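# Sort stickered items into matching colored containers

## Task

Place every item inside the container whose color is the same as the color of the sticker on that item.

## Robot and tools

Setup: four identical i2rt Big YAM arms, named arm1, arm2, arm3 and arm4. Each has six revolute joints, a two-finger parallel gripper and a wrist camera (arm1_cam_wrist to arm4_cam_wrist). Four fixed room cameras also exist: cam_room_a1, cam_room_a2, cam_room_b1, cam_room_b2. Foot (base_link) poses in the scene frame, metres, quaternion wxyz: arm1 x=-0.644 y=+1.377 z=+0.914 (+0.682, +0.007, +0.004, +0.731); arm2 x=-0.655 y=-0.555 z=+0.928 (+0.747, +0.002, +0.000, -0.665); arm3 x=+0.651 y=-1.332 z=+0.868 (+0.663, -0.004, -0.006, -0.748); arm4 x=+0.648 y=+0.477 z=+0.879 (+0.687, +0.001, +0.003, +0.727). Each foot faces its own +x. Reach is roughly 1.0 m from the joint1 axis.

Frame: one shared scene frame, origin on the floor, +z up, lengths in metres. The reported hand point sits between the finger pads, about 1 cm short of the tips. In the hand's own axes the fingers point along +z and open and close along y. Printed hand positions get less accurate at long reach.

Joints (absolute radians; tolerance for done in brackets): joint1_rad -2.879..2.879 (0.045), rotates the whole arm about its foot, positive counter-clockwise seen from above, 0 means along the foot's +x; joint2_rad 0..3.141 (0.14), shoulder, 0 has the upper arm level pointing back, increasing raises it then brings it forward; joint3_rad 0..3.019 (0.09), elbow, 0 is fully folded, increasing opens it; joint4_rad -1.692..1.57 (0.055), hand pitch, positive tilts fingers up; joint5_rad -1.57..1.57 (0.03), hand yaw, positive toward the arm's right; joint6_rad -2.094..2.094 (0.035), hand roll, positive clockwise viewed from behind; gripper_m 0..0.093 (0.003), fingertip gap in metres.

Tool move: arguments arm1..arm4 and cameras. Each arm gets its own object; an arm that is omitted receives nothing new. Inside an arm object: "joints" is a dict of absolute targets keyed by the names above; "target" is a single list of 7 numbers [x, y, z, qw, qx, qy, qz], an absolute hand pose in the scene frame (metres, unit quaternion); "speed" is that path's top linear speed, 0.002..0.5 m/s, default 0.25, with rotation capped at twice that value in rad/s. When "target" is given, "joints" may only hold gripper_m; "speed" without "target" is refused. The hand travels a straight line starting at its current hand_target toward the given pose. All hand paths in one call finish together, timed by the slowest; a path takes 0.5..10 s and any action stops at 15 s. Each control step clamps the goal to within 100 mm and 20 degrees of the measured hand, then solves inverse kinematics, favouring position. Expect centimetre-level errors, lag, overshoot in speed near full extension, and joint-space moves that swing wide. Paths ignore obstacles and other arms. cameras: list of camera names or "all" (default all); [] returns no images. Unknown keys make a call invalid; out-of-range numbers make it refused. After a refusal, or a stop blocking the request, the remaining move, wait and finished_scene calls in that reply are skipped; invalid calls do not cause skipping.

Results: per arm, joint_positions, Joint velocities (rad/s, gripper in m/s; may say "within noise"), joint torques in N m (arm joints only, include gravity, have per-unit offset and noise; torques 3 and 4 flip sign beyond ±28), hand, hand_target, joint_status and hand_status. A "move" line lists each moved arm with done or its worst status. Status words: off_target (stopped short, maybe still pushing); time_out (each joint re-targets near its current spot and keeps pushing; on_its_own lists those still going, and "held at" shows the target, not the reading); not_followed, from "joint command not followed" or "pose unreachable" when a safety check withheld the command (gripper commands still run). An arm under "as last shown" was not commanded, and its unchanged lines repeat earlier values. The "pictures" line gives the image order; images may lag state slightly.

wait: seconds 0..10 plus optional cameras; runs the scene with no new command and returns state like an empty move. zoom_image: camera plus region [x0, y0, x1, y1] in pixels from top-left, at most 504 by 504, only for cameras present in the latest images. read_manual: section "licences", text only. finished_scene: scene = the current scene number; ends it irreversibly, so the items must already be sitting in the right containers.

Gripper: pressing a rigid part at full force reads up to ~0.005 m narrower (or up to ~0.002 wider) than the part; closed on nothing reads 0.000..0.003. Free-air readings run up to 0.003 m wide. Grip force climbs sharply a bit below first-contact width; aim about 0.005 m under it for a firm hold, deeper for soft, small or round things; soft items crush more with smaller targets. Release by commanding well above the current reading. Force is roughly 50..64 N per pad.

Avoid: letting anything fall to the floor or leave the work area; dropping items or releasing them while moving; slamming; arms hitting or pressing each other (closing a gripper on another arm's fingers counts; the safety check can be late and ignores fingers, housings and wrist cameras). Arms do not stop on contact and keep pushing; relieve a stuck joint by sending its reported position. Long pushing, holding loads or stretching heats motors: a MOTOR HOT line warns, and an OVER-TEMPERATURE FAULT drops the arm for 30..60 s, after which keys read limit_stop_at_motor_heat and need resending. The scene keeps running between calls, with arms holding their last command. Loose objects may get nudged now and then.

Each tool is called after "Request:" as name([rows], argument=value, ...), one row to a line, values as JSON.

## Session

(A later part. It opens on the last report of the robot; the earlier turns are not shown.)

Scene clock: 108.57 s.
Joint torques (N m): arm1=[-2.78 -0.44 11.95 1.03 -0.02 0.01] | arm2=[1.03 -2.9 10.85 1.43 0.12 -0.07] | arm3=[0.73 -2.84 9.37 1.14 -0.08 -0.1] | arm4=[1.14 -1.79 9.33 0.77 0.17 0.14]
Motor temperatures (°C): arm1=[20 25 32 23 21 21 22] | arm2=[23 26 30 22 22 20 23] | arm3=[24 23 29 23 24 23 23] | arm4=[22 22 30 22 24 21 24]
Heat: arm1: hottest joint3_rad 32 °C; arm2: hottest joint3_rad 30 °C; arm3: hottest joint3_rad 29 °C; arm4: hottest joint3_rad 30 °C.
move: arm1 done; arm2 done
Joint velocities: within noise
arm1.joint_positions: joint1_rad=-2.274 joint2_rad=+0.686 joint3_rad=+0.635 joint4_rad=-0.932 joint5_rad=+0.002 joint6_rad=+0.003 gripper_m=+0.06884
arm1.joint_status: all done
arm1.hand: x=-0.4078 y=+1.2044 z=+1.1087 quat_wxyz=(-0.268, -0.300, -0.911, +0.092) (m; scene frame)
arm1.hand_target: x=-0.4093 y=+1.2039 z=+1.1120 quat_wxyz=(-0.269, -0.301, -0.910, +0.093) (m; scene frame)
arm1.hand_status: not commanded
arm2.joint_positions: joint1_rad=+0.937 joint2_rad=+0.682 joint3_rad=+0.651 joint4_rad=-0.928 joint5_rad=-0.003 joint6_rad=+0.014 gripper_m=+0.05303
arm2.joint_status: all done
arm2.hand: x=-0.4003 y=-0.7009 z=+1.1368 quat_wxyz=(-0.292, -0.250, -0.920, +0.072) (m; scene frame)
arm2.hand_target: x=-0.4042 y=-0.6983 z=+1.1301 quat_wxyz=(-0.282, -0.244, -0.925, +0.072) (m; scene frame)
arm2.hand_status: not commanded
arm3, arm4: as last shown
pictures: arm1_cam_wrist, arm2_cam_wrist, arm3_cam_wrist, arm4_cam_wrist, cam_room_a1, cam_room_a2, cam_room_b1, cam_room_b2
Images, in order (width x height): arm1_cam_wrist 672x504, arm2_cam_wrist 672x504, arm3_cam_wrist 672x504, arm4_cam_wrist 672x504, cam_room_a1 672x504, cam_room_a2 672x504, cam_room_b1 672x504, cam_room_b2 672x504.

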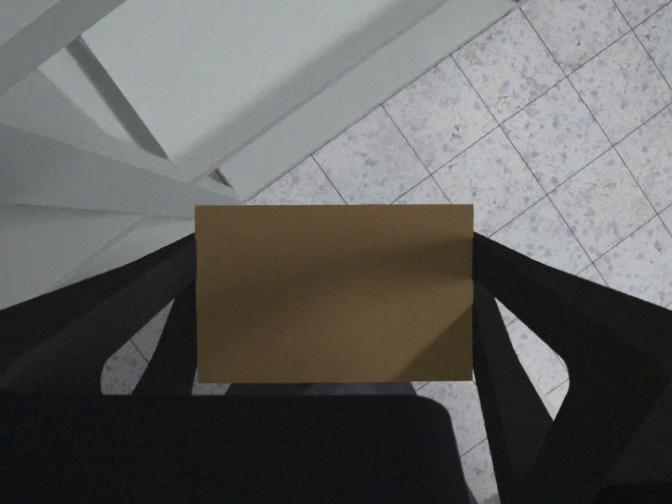

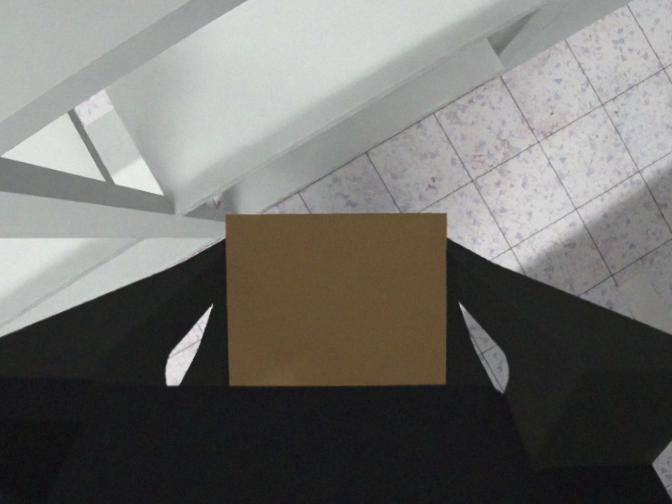

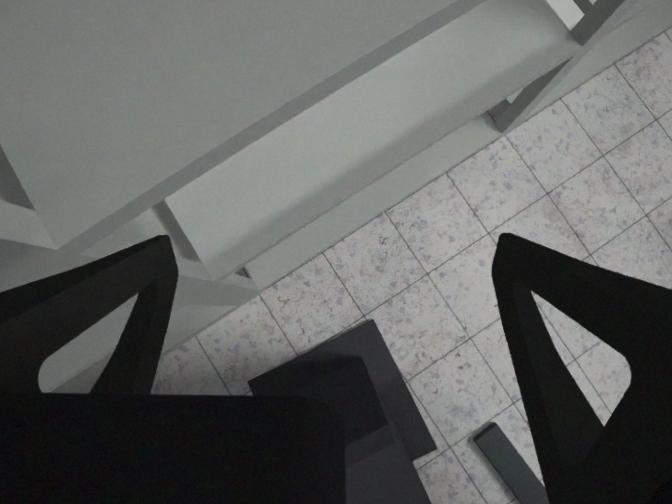

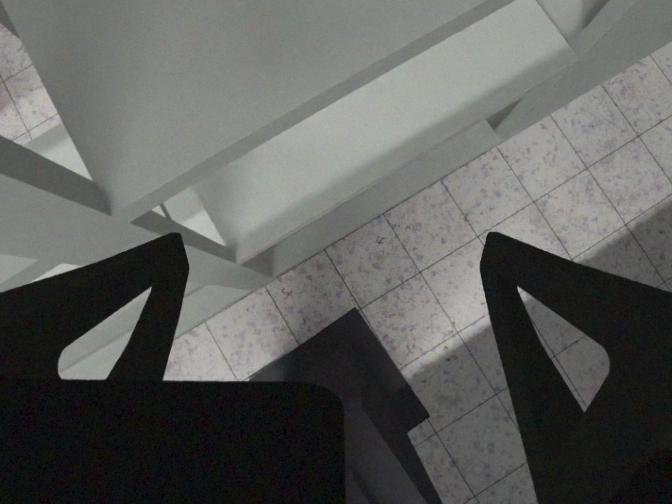

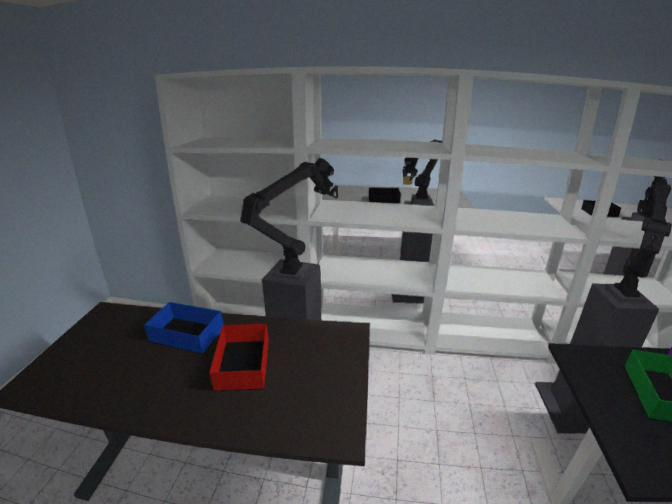

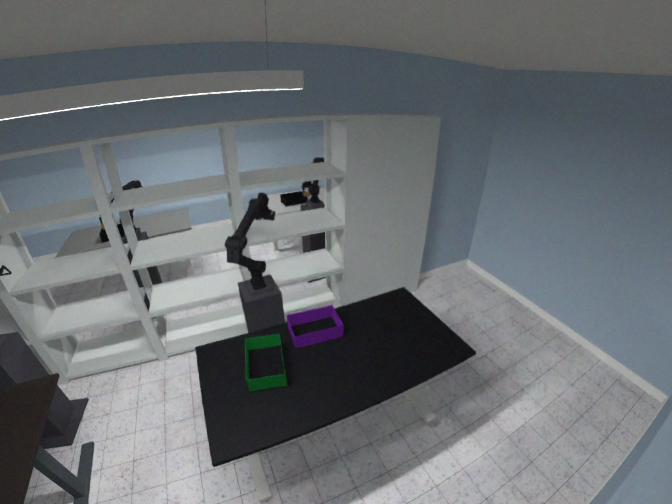

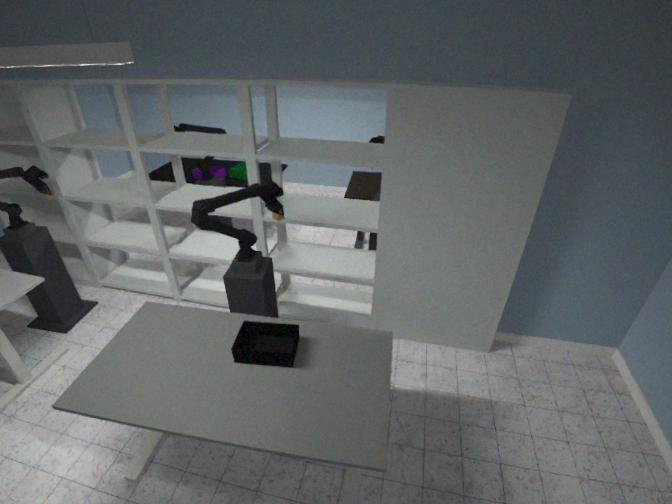

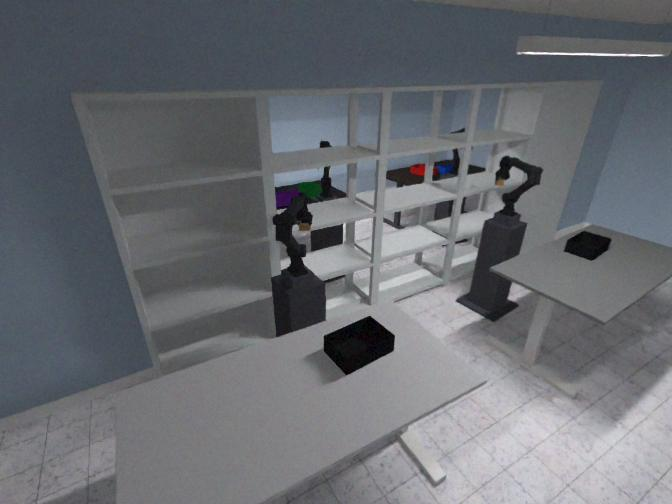

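Request:
move(arm1={"joints":{"joint1_rad":1.6,"joint2_rad":0.68,"joint3_rad":0.64,"joint4_rad":1.0}}, arm2={"joints":{"joint1_rad":-1.4,"joint2_rad":0.68,"joint3_rad":0.64,"joint4_rad":1.0}}, cameras=["cam_room_b1","cam_room_b2"])

Request:
zoom_image(camera="cam_room_b1", region=[197, 176, 317, 316])

Request:
zoom_image(camera="cam_room_b2", region=[480, 130, 620, 230])

Scene clock: 140.27 s.
Joint torques (N m): arm1=[-1.2 1.08 14.78 1.47 0.11 0.1] | arm2=[0.44 -2.55 10.61 2.14 -0.17 -0.06] | arm3=[0.62 -2.84 9.36 1.18 -0.08 -0.1] | arm4=[0.79 -1.96 9.51 0.75 0.17 0.16]
Motor temperatures (°C): arm1=[20 24 32 23 21 21 22] | arm2=[23 25 31 22 22 20 24] | arm3=[24 23 29 23 24 23 23] | arm4=[22 22 31 22 24 21 24]
Heat: arm1: hottest joint3_rad 32 °C; arm2: hottest joint3_rad 31 °C; arm3: hottest joint3_rad 29 °C; arm4: hottest joint3_rad 31 °C.
move: arm1 done; arm2 done
Joint velocities: within noise
arm1.joint_positions: joint1_rad=+1.594 joint2_rad=+0.684 joint3_rad=+0.600 joint4_rad=+0.983 joint5_rad=-0.002 joint6_rad=-0.005 gripper_m=+0.06882
arm1.joint_status: all done
arm1.hand: x=-0.9386 y=+1.3480 z=+1.5014 quat_wxyz=(+0.041, +0.322, +0.018, -0.946) (m; scene frame)
arm1.hand_target: x=-0.9260 y=+1.3475 z=+1.5261 quat_wxyz=(+0.046, +0.293, +0.016, -0.955) (m; scene frame)
arm1.hand_status: not commanded
arm2.joint_positions: joint1_rad=-1.396 joint2_rad=+0.682 joint3_rad=+0.647 joint4_rad=+0.981 joint5_rad=+0.004 joint6_rad=+0.013 gripper_m=+0.05309
arm2.joint_status: all done
arm2.hand: x=-0.9405 y=-0.6414 z=+1.5355 quat_wxyz=(-0.143, -0.306, -0.042, +0.940) (m; scene frame)
arm2.hand_target: x=-0.9374 y=-0.6400 z=+1.5349 quat_wxyz=(-0.136, -0.299, -0.044, +0.943) (m; scene frame)
arm2.hand_status: not commanded
arm3, arm4: as last shown
pictures: cam_room_b1, cam_room_b2
Images, in order (width x height): cam_room_b1 672x504, cam_room_b2 672x504.

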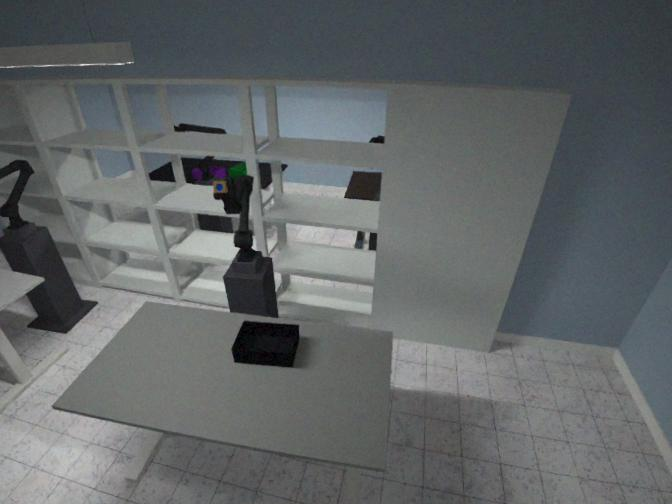

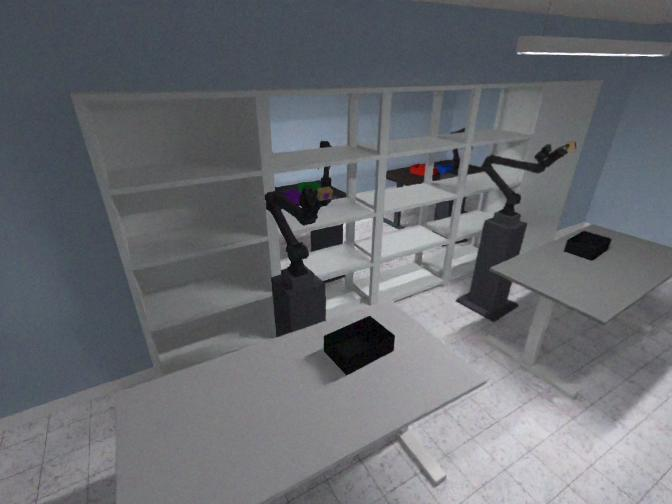

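Scaled by 3.600.

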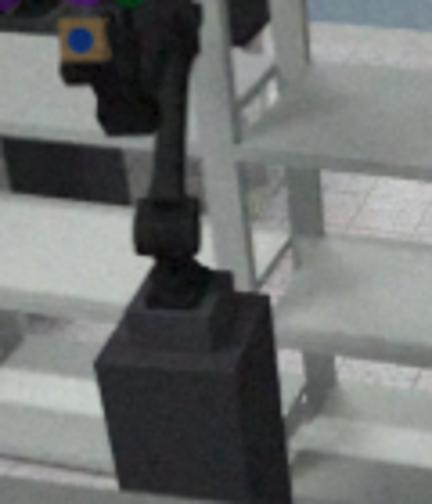

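Scaled by 3.600.

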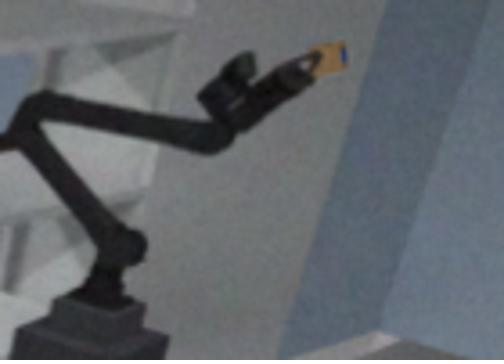

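Request:
zoom_image(camera="cam_room_b2", region=[305, 173, 345, 213])

Request:
move(arm1={"joints":{"joint1_rad":-2.28,"joint2_rad":0.68,"joint3_rad":0.64,"joint4_rad":-0.94}}, arm2={"joints":{"joint1_rad":0.94,"joint2_rad":0.68,"joint3_rad":0.64,"joint4_rad":-0.94}}, cameras=[])

Scaled by 12.600.

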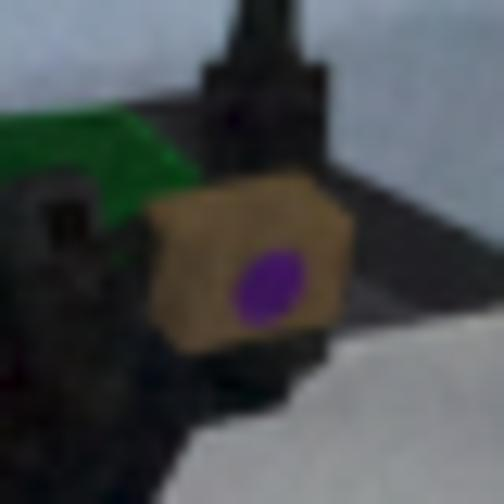

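Scene clock: 148.00 s.
Joint torques (N m): arm1=[-2.37 0.09 15.15 0.8 0 0.05] | arm2=[1.08 -3.02 11.12 1.46 0.15 -0.06] | arm3=[0.5 -2.9 9.35 1.21 -0.08 -0.1] | arm4=[1.26 -1.96 9.35 0.79 0.2 0.14]
Motor temperatures (°C): arm1=[20 24 33 23 21 21 22] | arm2=[23 25 32 22 22 20 24] | arm3=[24 23 30 23 24 23 23] | arm4=[22 22 31 22 24 21 24]
Heat: arm1: hottest joint3_rad 33 °C; arm2: hottest joint3_rad 32 °C; arm3: hottest joint3_rad 30 °C; arm4: hottest joint3_rad 31 °C.
move: arm1 done; arm2 done
Joint velocities: within noise
arm1.joint_positions: joint1_rad=-2.274 joint2_rad=+0.684 joint3_rad=+0.600 joint4_rad=-0.932 joint5_rad=+0.002 joint6_rad=-0.004 gripper_m=+0.06881
arm1.joint_status: all done
arm1.hand: x=-0.4149 y=+1.2093 z=+1.0913 quat_wxyz=(-0.252, -0.298, -0.916, +0.088) (m; scene frame)
arm1.hand_target: x=-0.4095 y=+1.2038 z=+1.1119 quat_wxyz=(-0.269, -0.301, -0.910, +0.093) (m; scene frame)
arm1.hand_status: not commanded
arm2.joint_positions: joint1_rad=+0.937 joint2_rad=+0.682 joint3_rad=+0.647 joint4_rad=-0.928 joint5_rad=-0.003 joint6_rad=+0.013 gripper_m=+0.05307
arm2.joint_status: all done
arm2.hand: x=-0.4009 y=-0.7006 z=+1.1350 quat_wxyz=(-0.291, -0.250, -0.921, +0.071) (m; scene frame)
arm2.hand_target: x=-0.4043 y=-0.6983 z=+1.1301 quat_wxyz=(-0.282, -0.244, -0.925, +0.072) (m; scene frame)
arm2.hand_status: not commanded
arm3.joint_positions: joint1_rad=-2.000 joint2_rad=+0.707 joint3_rad=+1.004 joint4_rad=-1.095 joint5_rad=+0.002 joint6_rad=+0.005 gripper_m=+0.09402
arm3.joint_status: not commanded
arm3.hand: x=+0.3825 y=-1.1612 z=+1.2291 quat_wxyz=(+0.097, -0.891, +0.257, +0.361) (m; scene frame)
arm3.hand_target: x=+0.3863 y=-1.1604 z=+1.2278 quat_wxyz=(+0.098, -0.891, +0.259, +0.359) (m; scene frame)
arm3.hand_status: not commanded
arm4.joint_positions: joint1_rad=+0.944 joint2_rad=+0.699 joint3_rad=+0.997 joint4_rad=-1.090 joint5_rad=-0.003 joint6_rad=-0.012 gripper_m=+0.09401
arm4.joint_status: not commanded
arm4.hand: x=+0.3858 y=+0.6477 z=+1.2430 quat_wxyz=(-0.105, +0.889, -0.255, -0.366) (m; scene frame)
arm4.hand_target: x=+0.3867 y=+0.6469 z=+1.2427 quat_wxyz=(-0.103, +0.889, -0.260, -0.363) (m; scene frame)
arm4.hand_status: not commanded
pictures: none
No camera images: "cameras" was empty.

Request:
move(arm1={"target":[0.015,0.91,1.14,0.2697,0.3003,0.9106,-0.0889],"speed":0.35}, arm2={"target":[0.015,-0.92,1.14,0.2749,0.2401,0.9282,-0.0711],"speed":0.35}, cameras=[])

Request:
move(arm1={"target":[0.015,0.91,1.02,0.2697,0.3003,0.9106,-0.0889],"speed":0.15}, arm2={"target":[0.015,-0.92,1.03,0.2749,0.2401,0.9282,-0.0711],"speed":0.15}, cameras=["arm1_cam_wrist","arm2_cam_wrist"])

Scene clock: 157.60 s.
Joint torques (N m): arm1=[-1.38 -19.78 17.7 0.91 0.05 0.1] | arm2=[1.61 -21.6 17.26 1.26 0.16 0.02] | arm3=[0.5 -2.96 9.36 1.17 -0.08 -0.09] | arm4=[1.38 -1.85 9.28 0.77 0.18 0.14]
Motor temperatures (°C): arm1=[20 24 35 23 21 21 22] | arm2=[23 25 33 22 22 20 24] | arm3=[24 23 30 23 24 23 23] | arm4=[22 22 31 22 24 21 24]
Heat: arm1: hottest joint3_rad 35 °C; arm2: hottest joint3_rad 33 °C; arm3: hottest joint3_rad 30 °C; arm4: hottest joint3_rad 31 °C.
move: arm1 off_target; arm2 off_target
Joint velocities: within noise
arm1.joint_positions: joint1_rad=-2.268 joint2_rad=+2.140 joint3_rad=+2.152 joint4_rad=-1.049 joint5_rad=+0.003 joint6_rad=+0.012 gripper_m=+0.06881
arm1.joint_status: not commanded
arm1.hand: x=-0.0022 y=+0.9111 z=+1.1086 quat_wxyz=(-0.243, -0.304, -0.917, +0.083) (m; scene frame)
arm1.hand_target: x=+0.0131 y=+0.9112 z=+1.1400 quat_wxyz=(-0.270, -0.300, -0.910, +0.089) (m; scene frame)
arm1.hand_status: off_target (0.036 m and 3.2 deg from the pose sent, 0.526 m and 2.1 deg at the start)
arm2.joint_positions: joint1_rad=+0.950 joint2_rad=+1.994 joint3_rad=+1.881 joint4_rad=-0.915 joint5_rad=+0.005 joint6_rad=+0.013 gripper_m=+0.05307
arm2.joint_status: not commanded
arm2.hand: x=-0.0031 y=-0.9175 z=+1.1222 quat_wxyz=(-0.260, -0.248, -0.931, +0.066) (m; scene frame)
arm2.hand_target: x=+0.0136 y=-0.9192 z=+1.1400 quat_wxyz=(-0.276, -0.240, -0.928, +0.071) (m; scene frame)
arm2.hand_status: off_target (0.026 m and 2.0 deg from the pose sent, 0.470 m and 2.3 deg at the start)
arm3, arm4: as last shown
pictures: none
No camera images: "cameras" was empty.

Scene clock: 159.10 s.
Joint torques (N m): arm1=[-1.03 -18.73 11.56 1.73 0.12 0.04] | arm2=[1.49 -22.36 11.04 2.69 0.14 0.01] | arm3=[0.67 -2.9 9.36 1.18 -0.07 -0.11] | arm4=[0.97 -1.85 9.25 0.79 0.18 0.15]
Motor temperatures (°C): arm1=[20 24 35 23 21 21 22] | arm2=[23 25 33 22 22 20 24] | arm3=[24 23 30 23 24 23 23] | arm4=[22 22 31 22 24 21 24]
Heat: arm1: hottest joint3_rad 35 °C; arm2: hottest joint3_rad 33 °C; arm3: hottest joint3_rad 30 °C; arm4: hottest joint3_rad 31 °C.
move: arm1 off_target; arm2 off_target
Joint velocities: within noise
arm1.joint_positions: joint1_rad=-2.268 joint2_rad=+2.166 joint3_rad=+1.972 joint4_rad=-0.785 joint5_rad=+0.004 joint6_rad=+0.017 gripper_m=+0.06881
arm1.joint_status: not commanded
arm1.hand: x=+0.0068 y=+0.9045 z=+1.0314 quat_wxyz=(-0.270, -0.303, -0.909, +0.091) (m; scene frame)
arm1.hand_target: x=+0.0147 y=+0.9103 z=+1.0202 quat_wxyz=(-0.270, -0.300, -0.911, +0.089) (m; scene frame)
arm1.hand_status: off_target (0.015 m and 0.5 deg from the pose sent, 0.090 m and 3.2 deg at the start)
arm2.joint_positions: joint1_rad=+0.950 joint2_rad=+2.060 joint3_rad=+1.765 joint4_rad=-0.697 joint5_rad=+0.005 joint6_rad=+0.013 gripper_m=+0.05307
arm2.joint_status: not commanded
arm2.hand: x=+0.0091 y=-0.9239 z=+1.0439 quat_wxyz=(-0.277, -0.246, -0.926, +0.070) (m; scene frame)
arm2.hand_target: x=+0.0146 y=-0.9198 z=+1.0302 quat_wxyz=(-0.275, -0.240, -0.928, +0.071) (m; scene frame)
arm2.hand_status: off_target (0.016 m and 0.8 deg from the pose sent, 0.094 m and 2.0 deg at the start)
arm3, arm4: as last shown
pictures: arm1_cam_wrist, arm2_cam_wrist
Images, in order (width x height): arm1_cam_wrist 672x504, arm2_cam_wrist 672x504.

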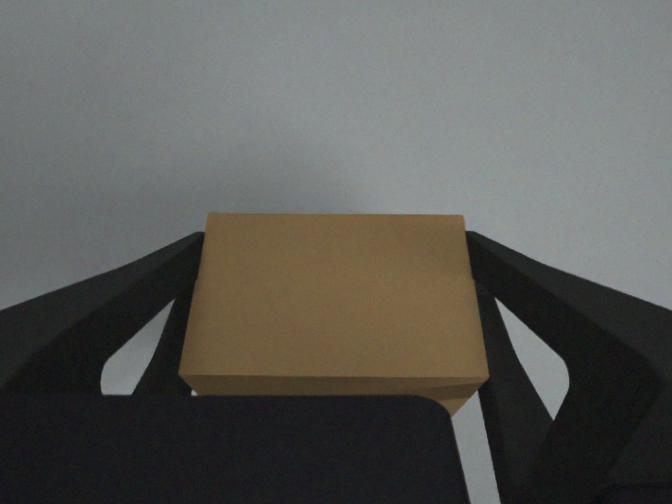

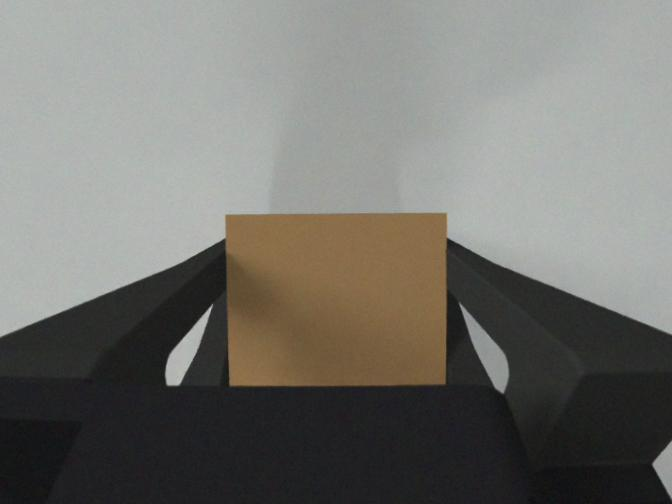

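Request:
move(arm2={"target":[0.015,-0.92,1.018,0.2749,0.2401,0.9282,-0.0711],"speed":0.1}, cameras=[])

Request:
move(arm1={"joints":{"gripper_m":0.093}}, arm2={"joints":{"gripper_m":0.093}}, cameras=["arm1_cam_wrist","arm2_cam_wrist"])

Request:
move(arm1={"target":[-0.03,0.94,1.14,0.2697,0.3003,0.9106,-0.0889],"speed":0.3}, arm2={"target":[-0.03,-0.895,1.14,0.2749,0.2401,0.9282,-0.0711],"speed":0.3}, cameras=["arm1_cam_wrist","arm2_cam_wrist"])

Request:
move(arm1={"target":[-0.38,1.18,1.15,0.2697,0.3003,0.9106,-0.0889],"speed":0.4}, arm2={"target":[-0.38,-0.715,1.15,0.2749,0.2401,0.9282,-0.0711],"speed":0.4}, arm3={"target":[0.055,-0.948,1.15,0.0753,-0.9233,0.2388,0.2911],"speed":0.35}, arm4={"target":[0.027,0.914,1.15,0.0942,-0.9057,0.2987,0.2856],"speed":0.35}, cameras=["arm3_cam_wrist","arm4_cam_wrist"])

Scene clock: 171.40 s.
Joint torques (N m): arm1=[-0.79 -18.43 11.56 1.68 0.08 0.11] | arm2=[1.38 -21.42 10.32 2.77 0.14 0.01] | arm3=[0.56 -2.9 9.36 1.17 -0.08 -0.1] | arm4=[0.85 -1.96 9.28 0.73 0.21 0.14]
Motor temperatures (°C): arm1=[20 24 35 23 21 21 22] | arm2=[23 26 32 22 22 20 24] | arm3=[24 23 30 23 24 23 23] | arm4=[22 21 31 22 24 21 24]
Heat: arm1: hottest joint3_rad 35 °C; arm2: hottest joint3_rad 32 °C; arm3: hottest joint3_rad 30 °C; arm4: hottest joint3_rad 31 °C.
move: arm2 off_target
Joint velocities: within noise
arm1, arm3, arm4: as last shown
arm1.hand_target: x=+0.0148 y=+0.9103 z=+1.0202 quat_wxyz=(-0.270, -0.300, -0.911, +0.089) (m; scene frame)
arm2.joint_positions: joint1_rad=+0.950 joint2_rad=+2.060 joint3_rad=+1.756 joint4_rad=-0.671 joint5_rad=+0.005 joint6_rad=+0.013 gripper_m=+0.05307
arm2.joint_status: not commanded
arm2.hand: x=+0.0113 y=-0.9251 z=+1.0430 quat_wxyz=(-0.284, -0.246, -0.924, +0.072) (m; scene frame)
arm2.hand_target: x=+0.0142 y=-0.9197 z=+1.0185 quat_wxyz=(-0.275, -0.240, -0.928, +0.071) (m; scene frame)
arm2.hand_status: off_target (0.026 m and 1.4 deg from the pose sent, 0.027 m and 0.8 deg at the start)
pictures: none
No camera images: "cameras" was empty.

Scene clock: 171.97 s.
Joint torques (N m): arm1=[-1.14 -18.55 11.48 1.81 0.07 0.07] | arm2=[1.55 -21.3 10.35 2.69 0.14 0.01] | arm3=[0.67 -2.84 9.33 1.16 -0.08 -0.1] | arm4=[0.91 -1.85 9.31 0.79 0.18 0.14]
Motor temperatures (°C): arm1=[20 24 35 23 21 21 22] | arm2=[23 26 32 22 22 20 24] | arm3=[24 23 30 23 24 23 23] | arm4=[22 21 31 22 24 21 24]
Heat: arm1: hottest joint3_rad 35 °C; arm2: hottest joint3_rad 32 °C; arm3: hottest joint3_rad 30 °C; arm4: hottest joint3_rad 31 °C.
move: arm1 done; arm2 done
Joint velocities: within noise
arm1.joint_positions: joint1_rad=-2.267 joint2_rad=+2.166 joint3_rad=+1.972 joint4_rad=-0.785 joint5_rad=+0.004 joint6_rad=+0.017 gripper_m=+0.09297
arm1.joint_status: all done
arm1.hand: x=+0.0072 y=+0.9050 z=+1.0314 quat_wxyz=(-0.270, -0.303, -0.909, +0.091) (m; scene frame)
arm1.hand_target: x=+0.0146 y=+0.9101 z=+1.0202 quat_wxyz=(-0.270, -0.300, -0.911, +0.089) (m; scene frame)
arm1.hand_status: not commanded
arm2.joint_positions: joint1_rad=+0.950 joint2_rad=+2.060 joint3_rad=+1.756 joint4_rad=-0.669 joint5_rad=+0.005 joint6_rad=+0.013 gripper_m=+0.09292
arm2.joint_status: all done
arm2.hand: x=+0.0116 y=-0.9253 z=+1.0433 quat_wxyz=(-0.285, -0.246, -0.924, +0.072) (m; scene frame)
arm2.hand_target: x=+0.0142 y=-0.9197 z=+1.0184 quat_wxyz=(-0.275, -0.240, -0.928, +0.071) (m; scene frame)
arm2.hand_status: not commanded
arm3, arm4: as last shown
pictures: arm1_cam_wrist, arm2_cam_wrist
Images, in order (width x height): arm1_cam_wrist 672x504, arm2_cam_wrist 672x504.

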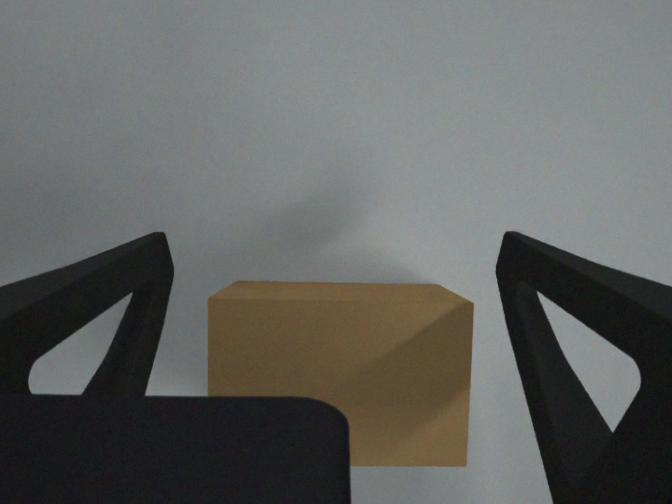

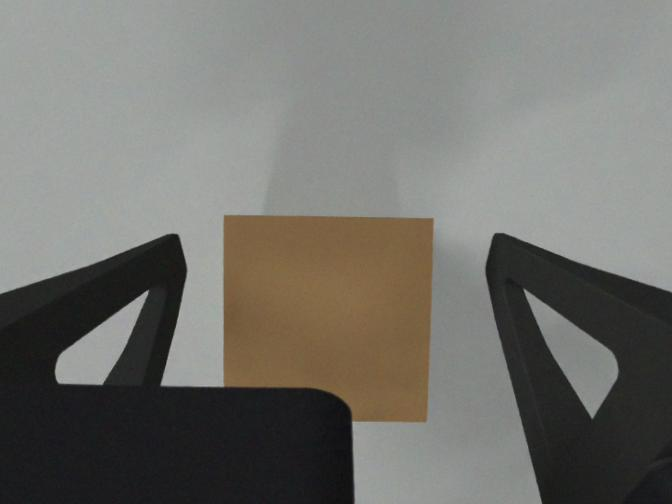

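Scene clock: 173.23 s.
Joint torques (N m): arm1=[-1.67 -16.67 13.34 1.01 -0.02 0.05] | arm2=[1.55 -19.19 11.89 1.35 0.17 0.02] | arm3=[0.62 -2.78 9.31 1.17 -0.09 -0.11] | arm4=[0.56 -1.49 9.33 0.81 0.16 0.14]
Motor temperatures (°C): arm1=[20 25 35 23 21 21 22] | arm2=[23 26 32 22 22 20 24] | arm3=[24 23 30 23 24 23 23] | arm4=[22 21 31 22 24 21 24]
Heat: arm1: hottest joint3_rad 35 °C; arm2: hottest joint3_rad 32 °C; arm3: hottest joint3_rad 30 °C; arm4: hottest joint3_rad 31 °C.
move: arm1 done; arm2 off_target
Joint velocities: within noise
arm1.joint_positions: joint1_rad=-2.267 joint2_rad=+1.957 joint3_rad=+1.919 joint4_rad=-0.940 joint5_rad=+0.004 joint6_rad=+0.017 gripper_m=+0.09297
arm1.joint_status: not commanded
arm1.hand: x=-0.0363 y=+0.9375 z=+1.1407 quat_wxyz=(-0.271, -0.303, -0.909, +0.091) (m; scene frame)
arm1.hand_target: x=-0.0301 y=+0.9400 z=+1.1399 quat_wxyz=(-0.270, -0.300, -0.911, +0.089) (m; scene frame)
arm1.hand_status: done (0.007 m and 0.4 deg from the pose sent, 0.120 m and 0.4 deg at the start)
arm2.joint_positions: joint1_rad=+0.950 joint2_rad=+1.847 joint3_rad=+1.728 joint4_rad=-0.840 joint5_rad=+0.006 joint6_rad=+0.013 gripper_m=+0.09292
arm2.joint_status: not commanded
arm2.hand: x=-0.0337 y=-0.9003 z=+1.1577 quat_wxyz=(-0.292, -0.245, -0.922, +0.074) (m; scene frame)
arm2.hand_target: x=-0.0303 y=-0.8947 z=+1.1401 quat_wxyz=(-0.275, -0.240, -0.928, +0.071) (m; scene frame)
arm2.hand_status: off_target (0.019 m and 2.2 deg from the pose sent, 0.110 m and 1.4 deg at the start)
arm3, arm4: as last shown
pictures: arm1_cam_wrist, arm2_cam_wrist
Images, in order (width x height): arm1_cam_wrist 672x504, arm2_cam_wrist 672x504.

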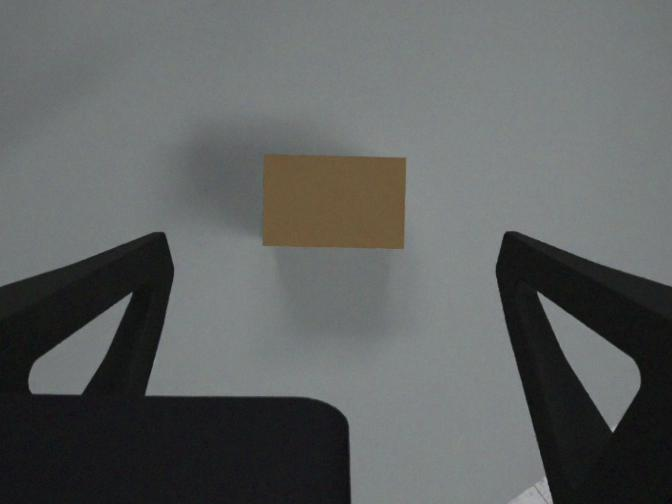

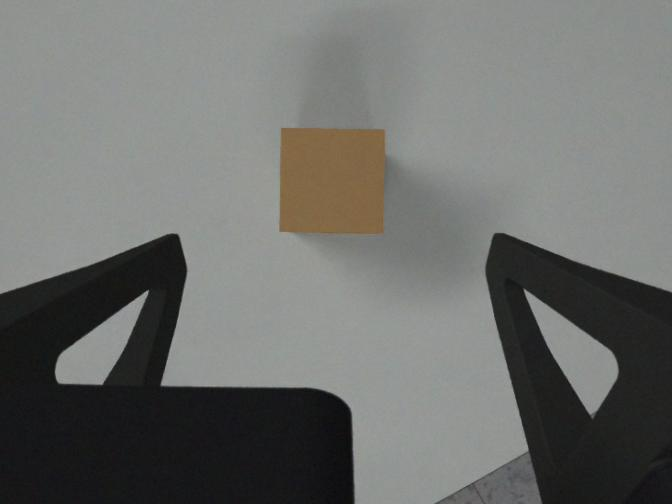

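Scene clock: 175.50 s.
Joint torques (N m): arm1=[-2.84 -0.03 11.92 0.8 -0.01 -0.06] | arm2=[0.03 -3.31 10.63 1.36 -0.2 -0.07] | arm3=[0.5 -21.36 14.49 0.76 -0.1 -0.12] | arm4=[0.32 -23.47 13.18 0.54 0.21 0.16]
Motor temperatures (°C): arm1=[20 25 35 23 21 21 22] | arm2=[23 26 32 22 22 20 24] | arm3=[24 23 30 23 24 23 23] | arm4=[22 22 32 22 24 21 24]
Heat: arm1: hottest joint3_rad 35 °C; arm2: hottest joint3_rad 32 °C; arm3: hottest joint3_rad 30 °C; arm4: hottest joint3_rad 32 °C.
move: arm1 done; arm2 off_target; arm3 off_target; arm4 off_target
Joint velocities: within noise
arm1.joint_positions: joint1_rad=-2.283 joint2_rad=+0.792 joint3_rad=+0.786 joint4_rad=-0.959 joint5_rad=-0.014 joint6_rad=-0.002 gripper_m=+0.09297
arm1.joint_status: not commanded
arm1.hand: x=-0.3779 y=+1.1825 z=+1.1526 quat_wxyz=(-0.277, -0.299, -0.909, +0.090) (m; scene frame)
arm1.hand_target: x=-0.3800 y=+1.1800 z=+1.1499 quat_wxyz=(-0.270, -0.300, -0.911, +0.089) (m; scene frame)
arm1.hand_status: done (0.004 m and 0.9 deg from the pose sent, 0.421 m and 0.4 deg at the start)
arm2.joint_positions: joint1_rad=+0.937 joint2_rad=+0.778 joint3_rad=+0.752 joint4_rad=-0.933 joint5_rad=-0.004 joint6_rad=-0.003 gripper_m=+0.09292
arm2.joint_status: not commanded
arm2.hand: x=-0.3747 y=-0.7152 z=+1.1617 quat_wxyz=(-0.292, -0.242, -0.922, +0.074) (m; scene frame)
arm2.hand_target: x=-0.3800 y=-0.7148 z=+1.1501 quat_wxyz=(-0.275, -0.240, -0.928, +0.071) (m; scene frame)
arm2.hand_status: off_target (0.013 m and 2.1 deg from the pose sent, 0.393 m and 2.2 deg at the start)
arm3.joint_positions: joint1_rad=-2.009 joint2_rad=+1.818 joint3_rad=+1.780 joint4_rad=-0.964 joint5_rad=-0.027 joint6_rad=-0.054 gripper_m=+0.09402
arm3.joint_status: not commanded
arm3.hand: x=+0.0597 y=-0.9630 z=+1.1218 quat_wxyz=(+0.066, -0.931, +0.238, +0.270) (m; scene frame)
arm3.hand_target: x=+0.0563 y=-0.9489 z=+1.1499 quat_wxyz=(+0.076, -0.923, +0.239, +0.291) (m; scene frame)
arm3.hand_status: off_target (0.032 m and 2.8 deg from the pose sent, 0.399 m and 9.3 deg at the start)
arm4.joint_positions: joint1_rad=+0.917 joint2_rad=+1.973 joint3_rad=+1.984 joint4_rad=-1.004 joint5_rad=+0.019 joint6_rad=+0.009 gripper_m=+0.09401
arm4.joint_status: not commanded
arm4.hand: x=+0.0321 y=+0.9028 z=+1.1310 quat_wxyz=(-0.089, +0.913, -0.290, -0.272) (m; scene frame)
arm4.hand_target: x=+0.0279 y=+0.9134 z=+1.1499 quat_wxyz=(-0.094, +0.906, -0.299, -0.286) (m; scene frame)
arm4.hand_status: off_target (0.023 m and 2.2 deg from the pose sent, 0.456 m and 10.7 deg at the start)
pictures: arm3_cam_wrist, arm4_cam_wrist
Images, in order (width x height): arm3_cam_wrist 672x504, arm4_cam_wrist 672x504.

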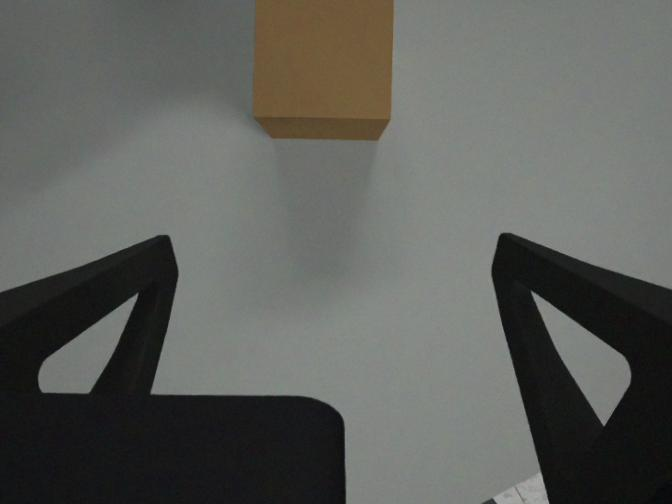

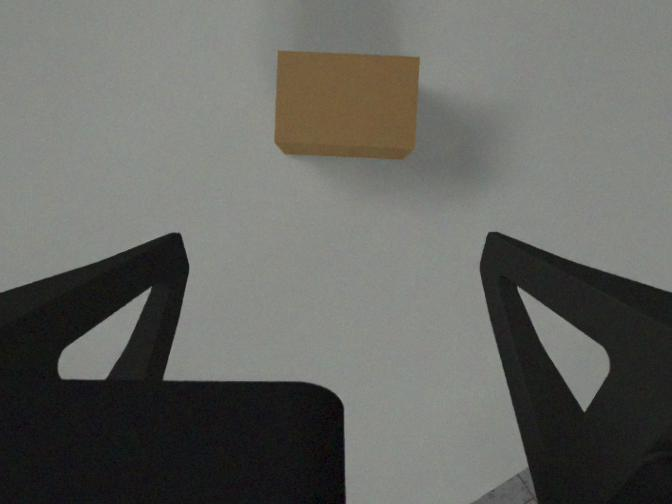

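Request:
move(arm3={"target":[-0.019,-0.917,1.055,0.0753,-0.9233,0.2388,0.2911],"speed":0.2}, arm4={"target":[-0.032,0.959,1.04,0.0979,-0.9017,0.3105,0.2843],"speed":0.2}, cameras=["arm3_cam_wrist","arm4_cam_wrist"])

Scene clock: 197.47 s.
Joint torques (N m): arm1=[-2.67 -0.26 11.85 1.01 -0.02 -0.08] | arm2=[-0.03 -3.25 10.65 1.32 -0.19 -0.09] | arm3=[1.85 -24.29 14.08 1.55 0.07 0] | arm4=[0.26 -25.99 12.98 1.22 0.21 0.16]
Motor temperatures (°C): arm1=[20 24 34 23 21 21 22] | arm2=[23 25 32 22 22 20 23] | arm3=[24 25 31 23 24 23 23] | arm4=[22 24 34 22 24 21 24]
Heat: arm1: hottest joint3_rad 34 °C; arm2: hottest joint3_rad 32 °C; arm3: hottest joint3_rad 31 °C; arm4: hottest joint3_rad 34 °C.
move: arm3 off_target; arm4 off_target
Joint velocities: within noise
arm1, arm2: as last shown
arm1.hand: x=-0.3779 y=+1.1825 z=+1.1526 quat_wxyz=(-0.277, -0.298, -0.909, +0.090) (m; scene frame)
arm2.joint_positions: joint1_rad=+0.937 joint2_rad=+0.778 joint3_rad=+0.752 joint4_rad=-0.933 joint5_rad=-0.004 joint6_rad=-0.004 gripper_m=+0.09292
arm2.hand_target: x=-0.3800 y=-0.7148 z=+1.1502 quat_wxyz=(-0.275, -0.240, -0.928, +0.071) (m; scene frame)
arm3.joint_positions: joint1_rad=-2.009 joint2_rad=+2.059 joint3_rad=+1.917 joint4_rad=-0.867 joint5_rad=-0.021 joint6_rad=-0.052 gripper_m=+0.09402
arm3.joint_status: not commanded
arm3.hand: x=-0.0021 y=-0.9242 z=+1.0316 quat_wxyz=(+0.067, -0.932, +0.240, +0.265) (m; scene frame)
arm3.hand_target: x=-0.0175 y=-0.9180 z=+1.0555 quat_wxyz=(+0.075, -0.923, +0.239, +0.291) (m; scene frame)
arm3.hand_status: off_target (0.030 m and 3.3 deg from the pose sent, 0.113 m and 2.8 deg at the start)
arm4.joint_positions: joint1_rad=+0.913 joint2_rad=+2.224 joint3_rad=+2.124 joint4_rad=-0.909 joint5_rad=+0.033 joint6_rad=+0.029 gripper_m=+0.09401
arm4.joint_status: not commanded
arm4.hand: x=-0.0217 y=+0.9450 z=+1.0244 quat_wxyz=(-0.091, +0.911, -0.303, -0.263) (m; scene frame)
arm4.hand_target: x=-0.0308 y=+0.9582 z=+1.0403 quat_wxyz=(-0.098, +0.902, -0.310, -0.285) (m; scene frame)
arm4.hand_status: off_target (0.023 m and 2.9 deg from the pose sent, 0.125 m and 3.2 deg at the start)
pictures: arm3_cam_wrist, arm4_cam_wrist
Images, in order (width x height): arm3_cam_wrist 672x504, arm4_cam_wrist 672x504.

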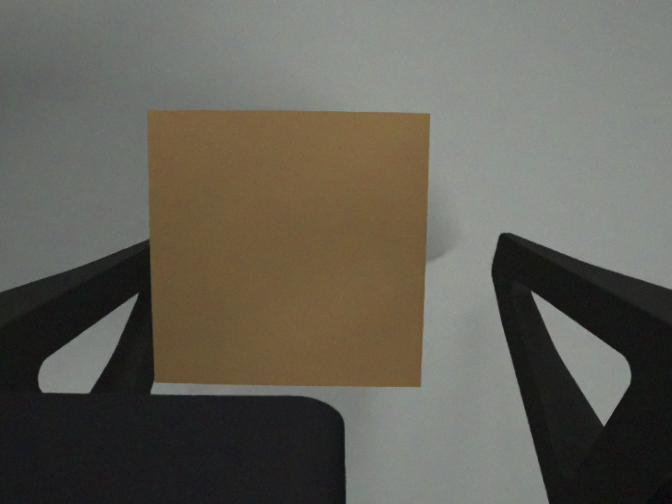

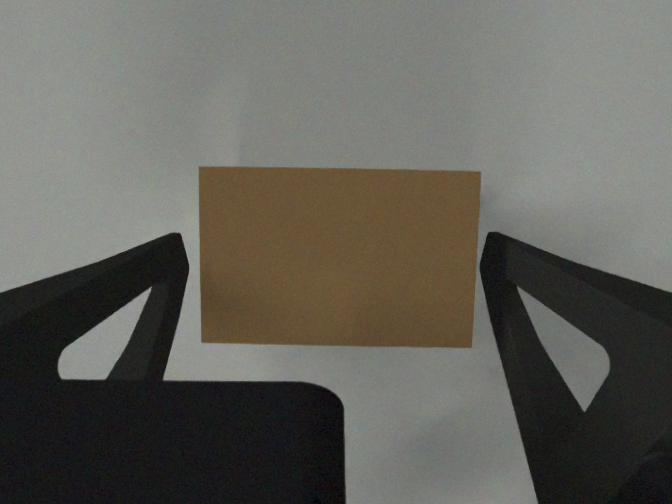

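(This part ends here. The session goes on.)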